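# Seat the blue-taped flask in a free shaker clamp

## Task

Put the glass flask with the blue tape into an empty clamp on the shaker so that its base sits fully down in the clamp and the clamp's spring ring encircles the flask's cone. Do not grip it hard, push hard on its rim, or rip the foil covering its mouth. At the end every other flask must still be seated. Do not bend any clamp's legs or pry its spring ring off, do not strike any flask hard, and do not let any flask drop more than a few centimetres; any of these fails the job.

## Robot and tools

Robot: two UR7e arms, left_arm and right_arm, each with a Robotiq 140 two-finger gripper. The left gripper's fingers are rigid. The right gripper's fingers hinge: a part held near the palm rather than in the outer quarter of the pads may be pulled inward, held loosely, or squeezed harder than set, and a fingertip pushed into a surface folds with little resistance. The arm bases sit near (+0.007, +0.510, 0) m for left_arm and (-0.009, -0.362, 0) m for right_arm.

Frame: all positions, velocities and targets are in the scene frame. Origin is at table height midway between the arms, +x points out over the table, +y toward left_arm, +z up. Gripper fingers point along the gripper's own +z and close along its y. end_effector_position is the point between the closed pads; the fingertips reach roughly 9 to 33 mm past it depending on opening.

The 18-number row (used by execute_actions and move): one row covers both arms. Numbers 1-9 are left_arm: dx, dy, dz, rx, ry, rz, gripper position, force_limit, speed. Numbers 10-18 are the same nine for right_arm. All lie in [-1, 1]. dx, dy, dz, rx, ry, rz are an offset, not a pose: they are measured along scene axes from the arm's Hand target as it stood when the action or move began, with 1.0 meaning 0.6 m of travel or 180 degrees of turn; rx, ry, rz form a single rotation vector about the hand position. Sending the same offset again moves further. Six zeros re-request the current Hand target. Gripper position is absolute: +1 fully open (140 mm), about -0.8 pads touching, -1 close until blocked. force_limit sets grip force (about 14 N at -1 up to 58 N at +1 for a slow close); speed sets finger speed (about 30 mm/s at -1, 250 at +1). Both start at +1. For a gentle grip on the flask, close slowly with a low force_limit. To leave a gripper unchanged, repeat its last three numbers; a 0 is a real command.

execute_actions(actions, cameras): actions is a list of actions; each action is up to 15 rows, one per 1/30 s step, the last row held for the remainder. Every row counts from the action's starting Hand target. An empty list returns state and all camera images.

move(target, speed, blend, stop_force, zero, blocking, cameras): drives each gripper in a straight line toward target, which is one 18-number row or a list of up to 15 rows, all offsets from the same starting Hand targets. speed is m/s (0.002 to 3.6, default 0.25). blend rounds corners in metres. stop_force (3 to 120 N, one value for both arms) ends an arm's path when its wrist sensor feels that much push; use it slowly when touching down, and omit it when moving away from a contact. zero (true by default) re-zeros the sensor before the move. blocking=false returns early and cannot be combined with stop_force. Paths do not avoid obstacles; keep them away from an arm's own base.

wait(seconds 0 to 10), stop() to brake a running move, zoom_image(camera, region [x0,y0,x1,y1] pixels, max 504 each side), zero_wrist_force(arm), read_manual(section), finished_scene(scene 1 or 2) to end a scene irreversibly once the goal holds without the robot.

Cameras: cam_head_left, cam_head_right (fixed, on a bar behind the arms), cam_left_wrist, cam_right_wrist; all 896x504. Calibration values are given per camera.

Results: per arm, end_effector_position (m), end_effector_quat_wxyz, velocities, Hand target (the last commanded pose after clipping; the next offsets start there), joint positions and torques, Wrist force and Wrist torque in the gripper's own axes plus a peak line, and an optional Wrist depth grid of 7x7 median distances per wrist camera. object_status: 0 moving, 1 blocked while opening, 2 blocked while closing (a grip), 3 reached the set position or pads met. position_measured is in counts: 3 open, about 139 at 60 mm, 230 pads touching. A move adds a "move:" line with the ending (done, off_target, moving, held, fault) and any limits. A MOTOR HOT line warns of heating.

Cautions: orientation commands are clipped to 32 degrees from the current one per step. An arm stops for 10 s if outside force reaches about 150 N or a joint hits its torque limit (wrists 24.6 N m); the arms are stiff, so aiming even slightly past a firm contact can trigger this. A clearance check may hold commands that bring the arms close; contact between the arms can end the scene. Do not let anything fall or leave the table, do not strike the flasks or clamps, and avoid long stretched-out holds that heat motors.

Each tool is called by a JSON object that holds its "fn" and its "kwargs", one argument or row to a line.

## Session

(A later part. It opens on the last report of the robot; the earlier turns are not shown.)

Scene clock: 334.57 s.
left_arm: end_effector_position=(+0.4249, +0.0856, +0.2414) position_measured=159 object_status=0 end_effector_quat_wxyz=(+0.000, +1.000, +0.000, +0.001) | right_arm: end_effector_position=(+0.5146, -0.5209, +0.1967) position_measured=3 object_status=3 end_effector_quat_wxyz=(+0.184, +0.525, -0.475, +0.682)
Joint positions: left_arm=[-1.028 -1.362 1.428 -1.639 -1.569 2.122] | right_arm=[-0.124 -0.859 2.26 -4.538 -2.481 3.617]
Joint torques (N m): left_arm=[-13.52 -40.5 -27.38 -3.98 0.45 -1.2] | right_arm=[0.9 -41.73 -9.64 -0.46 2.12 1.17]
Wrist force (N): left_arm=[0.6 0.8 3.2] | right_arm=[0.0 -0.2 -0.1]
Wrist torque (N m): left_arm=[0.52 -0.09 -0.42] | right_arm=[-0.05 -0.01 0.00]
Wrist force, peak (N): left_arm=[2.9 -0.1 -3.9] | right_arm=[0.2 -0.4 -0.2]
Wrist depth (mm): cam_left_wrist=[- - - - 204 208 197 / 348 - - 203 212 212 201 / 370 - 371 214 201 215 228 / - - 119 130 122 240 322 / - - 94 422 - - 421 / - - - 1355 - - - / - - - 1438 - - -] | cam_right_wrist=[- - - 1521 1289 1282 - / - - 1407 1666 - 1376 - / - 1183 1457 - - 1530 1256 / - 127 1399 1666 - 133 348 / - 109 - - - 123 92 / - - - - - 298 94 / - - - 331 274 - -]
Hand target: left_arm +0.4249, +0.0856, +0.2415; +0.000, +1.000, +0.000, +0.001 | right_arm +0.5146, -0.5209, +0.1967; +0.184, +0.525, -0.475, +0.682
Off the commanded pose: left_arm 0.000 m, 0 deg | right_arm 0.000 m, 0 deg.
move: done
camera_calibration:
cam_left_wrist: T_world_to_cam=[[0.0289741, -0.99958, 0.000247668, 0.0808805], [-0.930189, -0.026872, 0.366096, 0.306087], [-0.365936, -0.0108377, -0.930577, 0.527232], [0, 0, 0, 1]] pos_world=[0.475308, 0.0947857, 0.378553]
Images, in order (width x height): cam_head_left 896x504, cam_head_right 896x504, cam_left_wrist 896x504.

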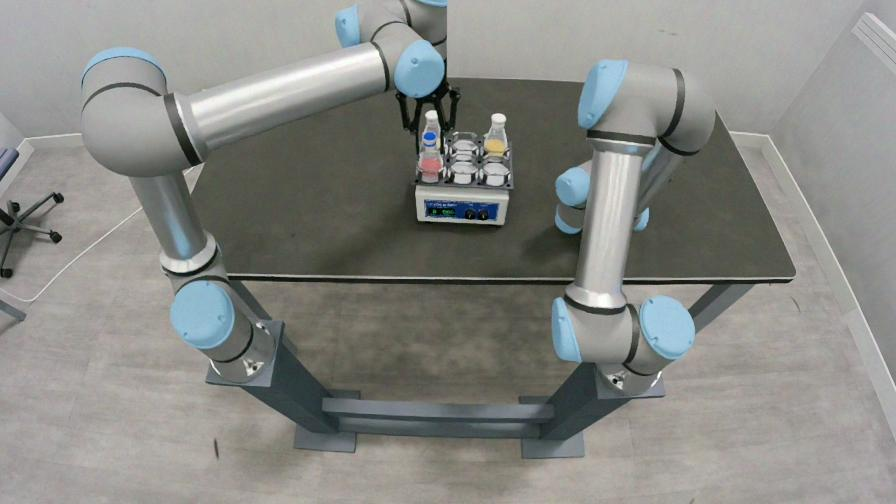

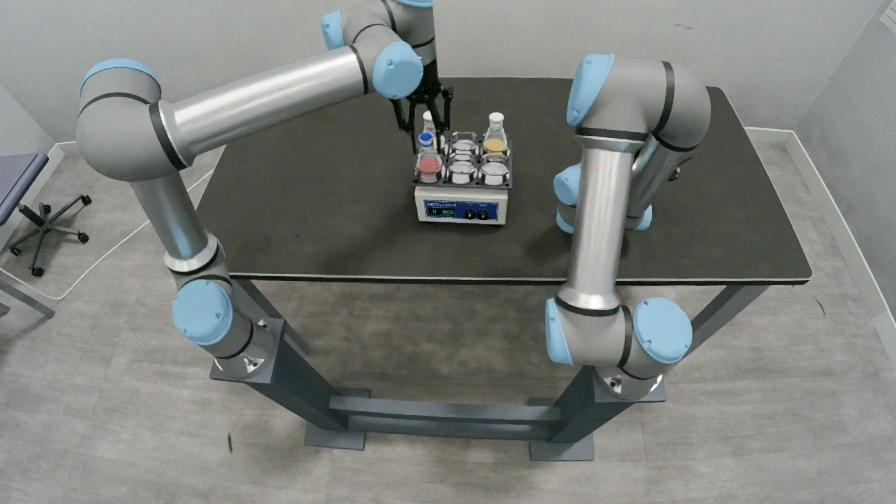

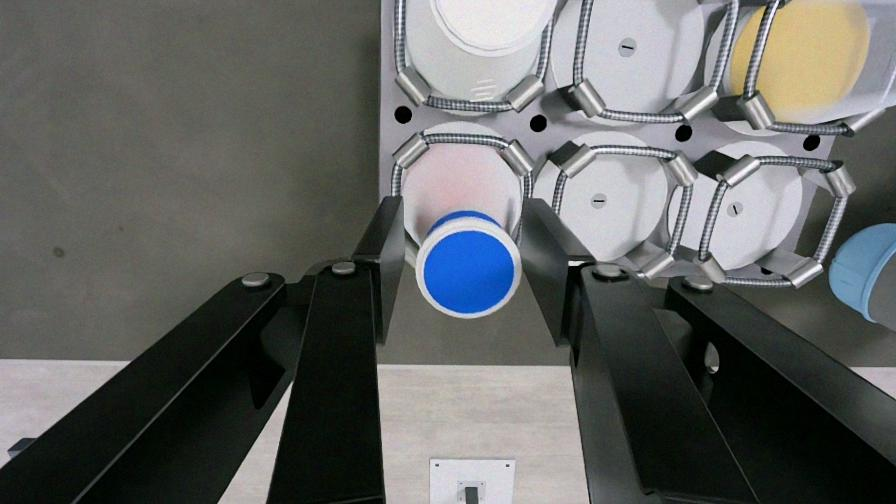

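{"fn": "move", "kwargs": {
  "target": [
    [0,0,0,0,0,0,-0.24,-0.05,-1,0,0,0,0,0,0,1,1,1],
    [0,0,0.05,0,0,0,-0.24,-0.05,-1,0,0,0,0,0,0,1,1,1],
    [0,0,0.22,0,0,0,-0.24,-0.05,-1,0,0,0,0,0,0,1,1,1],
    [-0.05,0.17,0.22,0,0,0,-0.24,-0.05,-1,0,0,0,0,0,0,1,1,1]
  ],
  "speed": [0.03,0.03,0.15,0.15],
  "cameras": ["cam_left_wrist","cam_head_left","cam_head_right"]
}}

{"fn": "zoom_image", "kwargs": {
  "camera": "cam_head_left",
  "region": [405, 100, 520, 200]
}}

{"fn": "zoom_image", "kwargs": {
  "camera": "cam_head_right",
  "region": [405, 100, 520, 200]
}}

{"fn": "zoom_image", "kwargs": {
  "camera": "cam_head_left",
  "region": [412, 130, 452, 190]
}}

Scene clock: 342.67 s.
left_arm: end_effector_position=(+0.3950, +0.1876, +0.3735) position_measured=159 object_status=3 end_effector_quat_wxyz=(+0.000, +1.000, +0.000, +0.001) | right_arm: end_effector_position=(+0.5146, -0.5209, +0.1967) position_measured=3 object_status=3 end_effector_quat_wxyz=(+0.184, +0.525, -0.475, +0.682)
Joint positions: left_arm=[-0.97 -1.558 1.308 -1.323 -1.569 2.18] | right_arm=[-0.124 -0.859 2.26 -4.538 -2.481 3.617]
Joint torques (N m): left_arm=[-15.32 -32.23 -14.8 -3.1 -1.15 -1.21] | right_arm=[0.15 -42.33 -9.96 -0.26 2.43 1.37]
Wrist force (N): left_arm=[-0.2 0.8 3.2] | right_arm=[0.0 -0.4 0.2]
Wrist torque (N m): left_arm=[0.50 0.07 -0.45] | right_arm=[-0.10 -0.01 0.01]
Wrist force, peak (N): left_arm=[0.3 0.7 5.4] | right_arm=[0.3 -0.5 -0.3]
Wrist depth (mm): cam_left_wrist=[- 448 437 - 318 317 318 / 458 464 - - 323 326 341 / - - - - 318 363 415 / - - 516 - 121 - - / 1379 - 94 1420 - 94 1387 / - - - 1455 - - - / - - - 1682 - - -] | cam_right_wrist=[1103 1123 - 1570 1457 1466 - / - - 1407 1762 - 1324 - / - 1200 1590 1580 - - - / - 122 1632 1560 - 133 350 / - 109 - - - 116 92 / - - - 426 333 298 95 / - - - - - - -]
Hand target: left_arm +0.3949, +0.1876, +0.3735; +0.000, +1.000, +0.000, +0.001 | right_arm +0.5146, -0.5209, +0.1967; +0.184, +0.525, -0.475, +0.682
Off the commanded pose: left_arm 0.000 m, 0 deg | right_arm 0.000 m, 0 deg.
move: done
camera_calibration:
cam_left_wrist: T_world_to_cam=[[0.0291385, -0.999575, 0.000402493, 0.183518], [-0.930218, -0.0269693, 0.366014, 0.232764], [-0.365848, -0.0110395, -0.930609, 0.640249], [0, 0, 0, 1]] pos_world=[0.445408, 0.196786, 0.510552]
Images, in order (width x height): cam_head_left 896x504, cam_head_right 896x504, cam_left_wrist 896x504.

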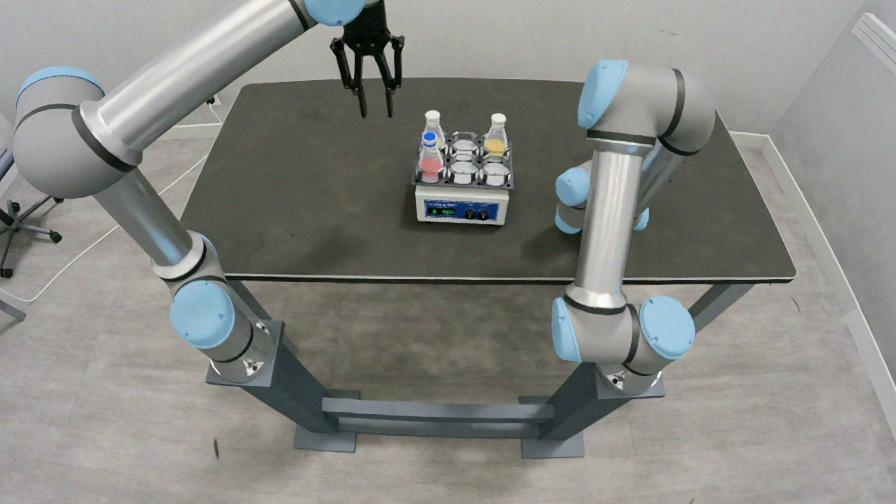

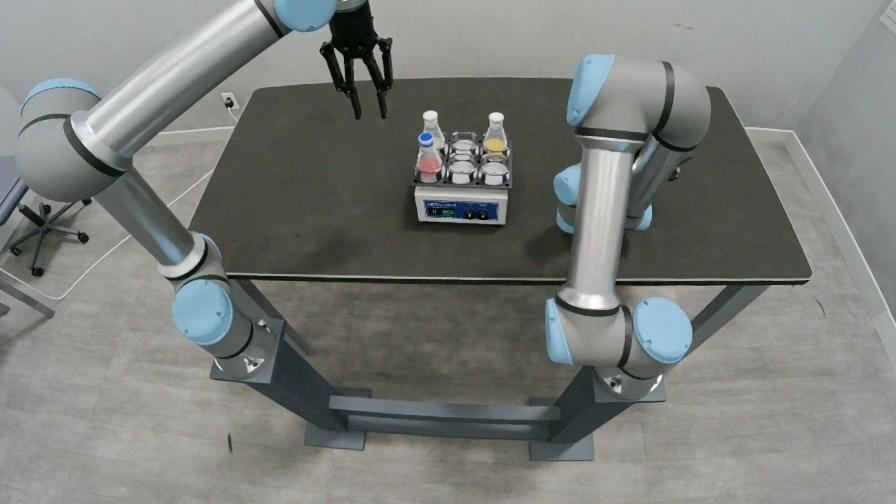

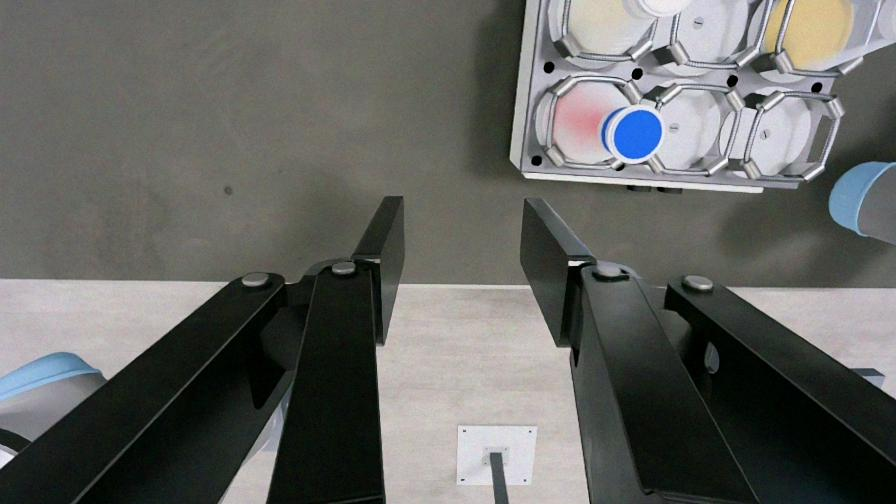

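Scaled by 4.383 from the camera's 896x504 image, which has a finer 1280x720 frame.

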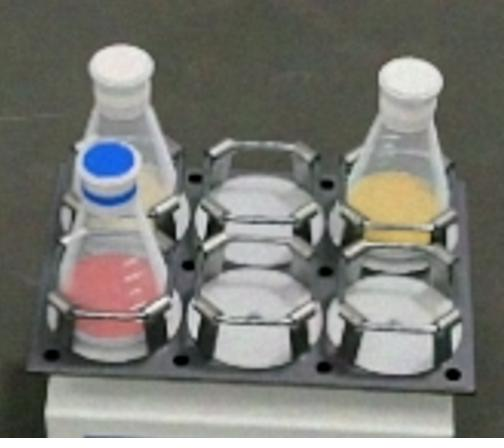

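Scaled by 4.383 from the camera's 896x504 image, which has a finer 1280x720 frame.

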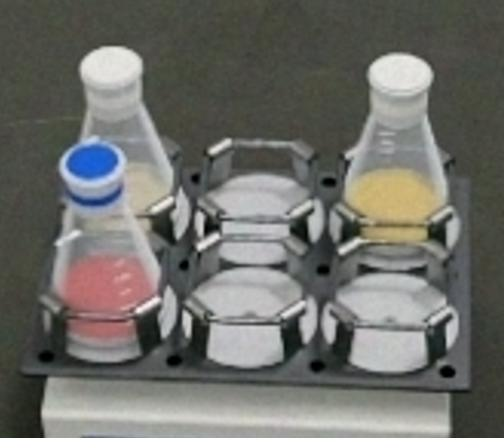

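Scaled by 8.400 from the camera's 896x504 image, which has a finer 1280x720 frame.

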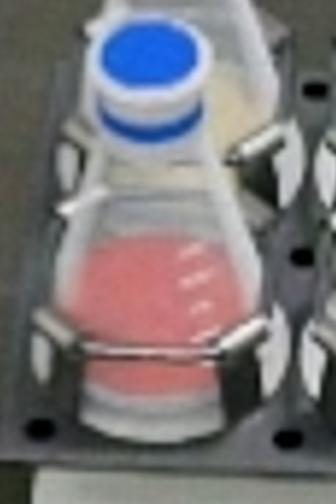

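{"fn": "move", "kwargs": {
  "target": [0.191,-0.305,0,0,0,0,-0.24,-0.05,-1,0,0,0,0,0,0,1,1,1],
  "cameras": ["cam_left_wrist"]
}}

{"fn": "zoom_image", "kwargs": {
  "camera": "cam_left_wrist",
  "region": [200, 20, 620, 340]
}}

Scene clock: 352.30 s.
left_arm: end_effector_position=(+0.5094, +0.0046, +0.3735) position_measured=159 object_status=3 end_effector_quat_wxyz=(+0.000, +1.000, +0.000, +0.001) end_effector_velocity=(+0.000, +0.000, +0.002) end_effector_angular_velocity=(-0.003, -0.002, +0.000) | right_arm: end_effector_position=(+0.5146, -0.5209, +0.1967) position_measured=3 object_status=3 end_effector_quat_wxyz=(+0.184, +0.525, -0.475, +0.682)
Joint positions: left_arm=[-0.985 -0.943 0.473 -1.102 -1.569 2.164] | right_arm=[-0.124 -0.859 2.26 -4.538 -2.481 3.617]
Joint velocities: left_arm=[0 0 -0.005 0.001 0 0] | right_arm=[within noise]
Joint torques (N m): left_arm=[12.69 -44.05 -26.15 -2.89 0.3 0.92] | right_arm=[0.37 -42.52 -10.11 -0.43 2.41 1.54]
Wrist force (N): left_arm=[-0.1 0.6 3.0] | right_arm=[0.2 0.0 -0.3]
Wrist torque (N m): left_arm=[0.45 0.04 -0.50] | right_arm=[-0.01 -0.06 0.01]
Wrist force, peak (N): left_arm=[1.5 3.1 3.7] | right_arm=[0.3 -0.5 -0.2]
Wrist depth (mm): cam_left_wrist=[- - - - 459 450 - / 479 463 - 365 462 450 482 / 493 494 368 349 345 - 498 / - 525 119 350 139 524 524 / - - 94 - - 94 319 / - - - 1501 - - - / - - - 1614 - - -] | cam_right_wrist=[- - - - 1360 1172 1098 / - - 1530 1814 1600 - 1243 / - - 1399 - - - 1144 / - 122 - - - 133 324 / - 109 1331 - - 123 92 / - 1189 - 441 - 285 94 / - - - - 294 257 -]
Hand target: left_arm +0.5095, +0.0046, +0.3735; +0.000, +1.000, +0.000, +0.001 | right_arm +0.5146, -0.5209, +0.1967; +0.184, +0.525, -0.475, +0.682
Off the commanded pose: left_arm 0.000 m, 0 deg | right_arm 0.000 m, 0 deg.
move: done
camera_calibration:
cam_left_wrist: T_world_to_cam=[[0.0289521, -0.999581, 0.00047271, -0.00267112], [-0.930224, -0.0267702, 0.366014, 0.33434], [-0.365848, -0.0110366, -0.930609, 0.680118], [0, 0, 0, 1]] pos_world=[0.559908, 0.0137865, 0.510552]
Images, in order (width x height): cam_left_wrist 896x504.

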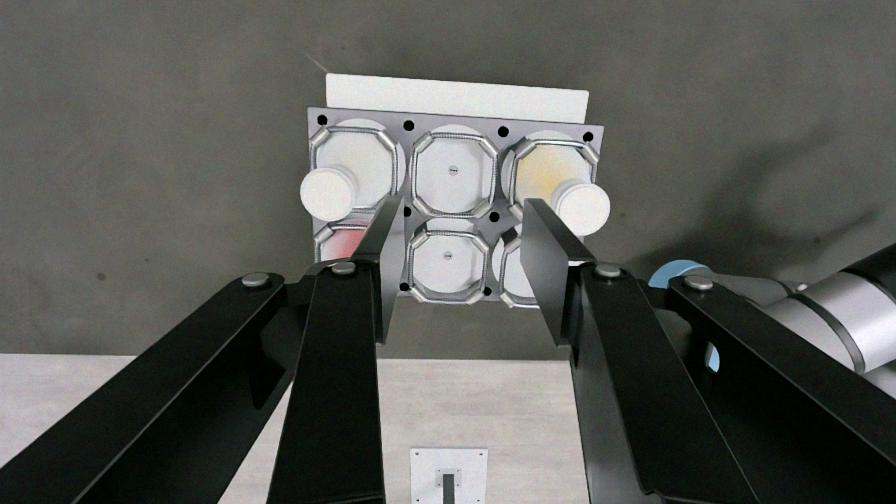

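Scaled by 1.200 from the camera's 896x504 image, which has a finer 1280x720 frame.

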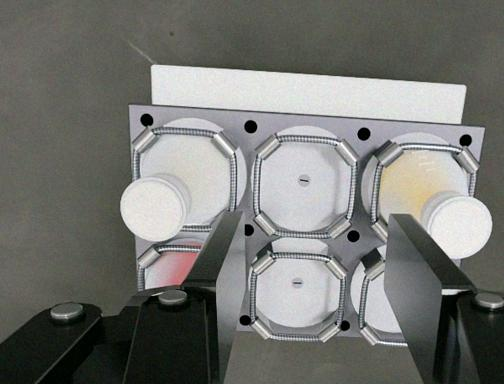

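{"fn": "zoom_image", "kwargs": {
  "camera": "cam_left_wrist",
  "region": [400, 130, 500, 310]
}}

{"fn": "move", "kwargs": {
  "target": [-0.19,0.12,0,0,0,0,-0.24,-0.05,-1,0,0,0,0,0,0,1,1,1],
  "cameras": ["cam_left_wrist"]
}}

{"fn": "zoom_image", "kwargs": {
  "camera": "cam_left_wrist",
  "region": [480, 20, 680, 200]
}}

Scaled by 2.800 from the camera's 896x504 image, which has a finer 1280x720 frame.

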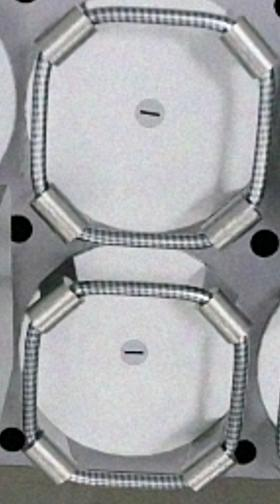

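Scene clock: 361.10 s.
left_arm: end_effector_position=(+0.3955, +0.0766, +0.3734) position_measured=159 object_status=3 end_effector_quat_wxyz=(+0.000, +1.000, +0.000, +0.001) | right_arm: end_effector_position=(+0.5146, -0.5209, +0.1967) position_measured=3 object_status=3 end_effector_quat_wxyz=(+0.184, +0.525, -0.475, +0.682)
Joint positions: left_arm=[-1.08 -1.362 1.088 -1.299 -1.568 2.07] | right_arm=[-0.124 -0.859 2.26 -4.538 -2.481 3.617]
Joint torques (N m): left_arm=[7.97 -40.14 -16.23 -2.68 -0.98 -0.72] | right_arm=[0.72 -43.17 -9.52 -0.25 2.54 1.23]
Wrist force (N): left_arm=[0.2 0.6 3.4] | right_arm=[0.4 -0.1 0.0]
Wrist torque (N m): left_arm=[0.49 0.00 -0.55] | right_arm=[-0.03 -0.10 0.00]
Wrist force, peak (N): left_arm=[2.5 2.4 3.2] | right_arm=[-0.1 -0.4 -0.4]
Wrist depth (mm): cam_left_wrist=[449 - 446 - 319 - 463 / - - 472 241 344 347 462 / 511 - - 325 490 498 372 / - - - 515 121 - 310 / 1363 - 94 1403 - 94 1395 / - - - 1501 - - - / - - - 1625 - - -] | cam_right_wrist=[1008 - - - 1466 1324 1200 / - - - 1700 1511 1399 1224 / - - 1540 1814 - - - / 927 117 1432 - - 133 358 / - 109 665 - 424 124 92 / - 1118 587 393 341 276 95 / - 1042 - 343 275 251 -]
Hand target: left_arm +0.3955, +0.0766, +0.3735; +0.000, +1.000, +0.000, +0.001 | right_arm +0.5146, -0.5209, +0.1967; +0.184, +0.525, -0.475, +0.682
Off the commanded pose: left_arm 0.000 m, 0 deg | right_arm 0.000 m, 0 deg.
move: done
camera_calibration:
cam_left_wrist: T_world_to_cam=[[0.0287523, -0.999587, 0.000227396, 0.0728135], [-0.930243, -0.0266744, 0.365974, 0.230243], [-0.365816, -0.0107341, -0.930625, 0.639174], [0, 0, 0, 1]] pos_world=[0.445908, 0.085786, 0.510552]
Images, in order (width x height): cam_left_wrist 896x504.

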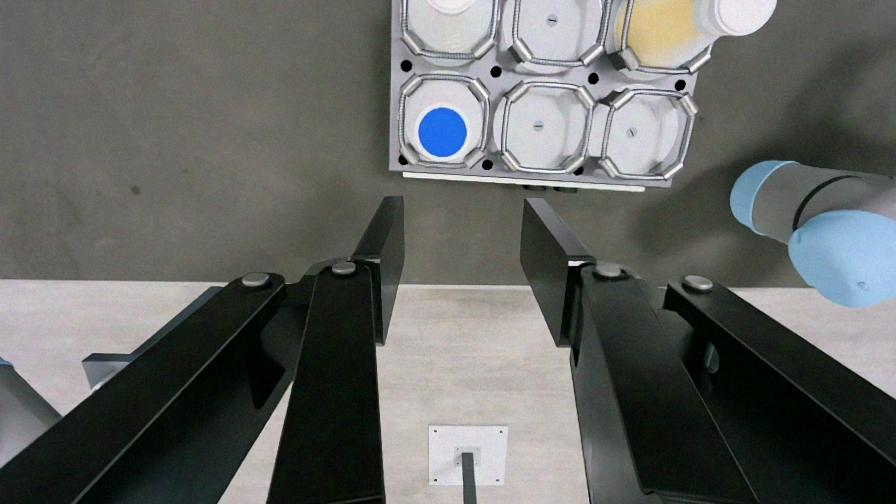

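Scaled by 2.520 from the camera's 896x504 image, which has a finer 1280x720 frame.

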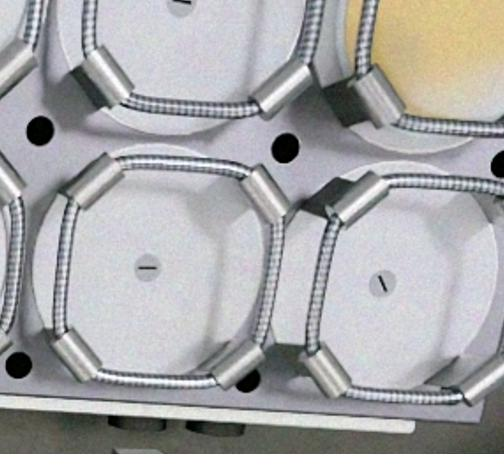

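{"fn": "finished_scene", "kwargs": {
  "scene": 1
}}

The scene is finished: the task was done.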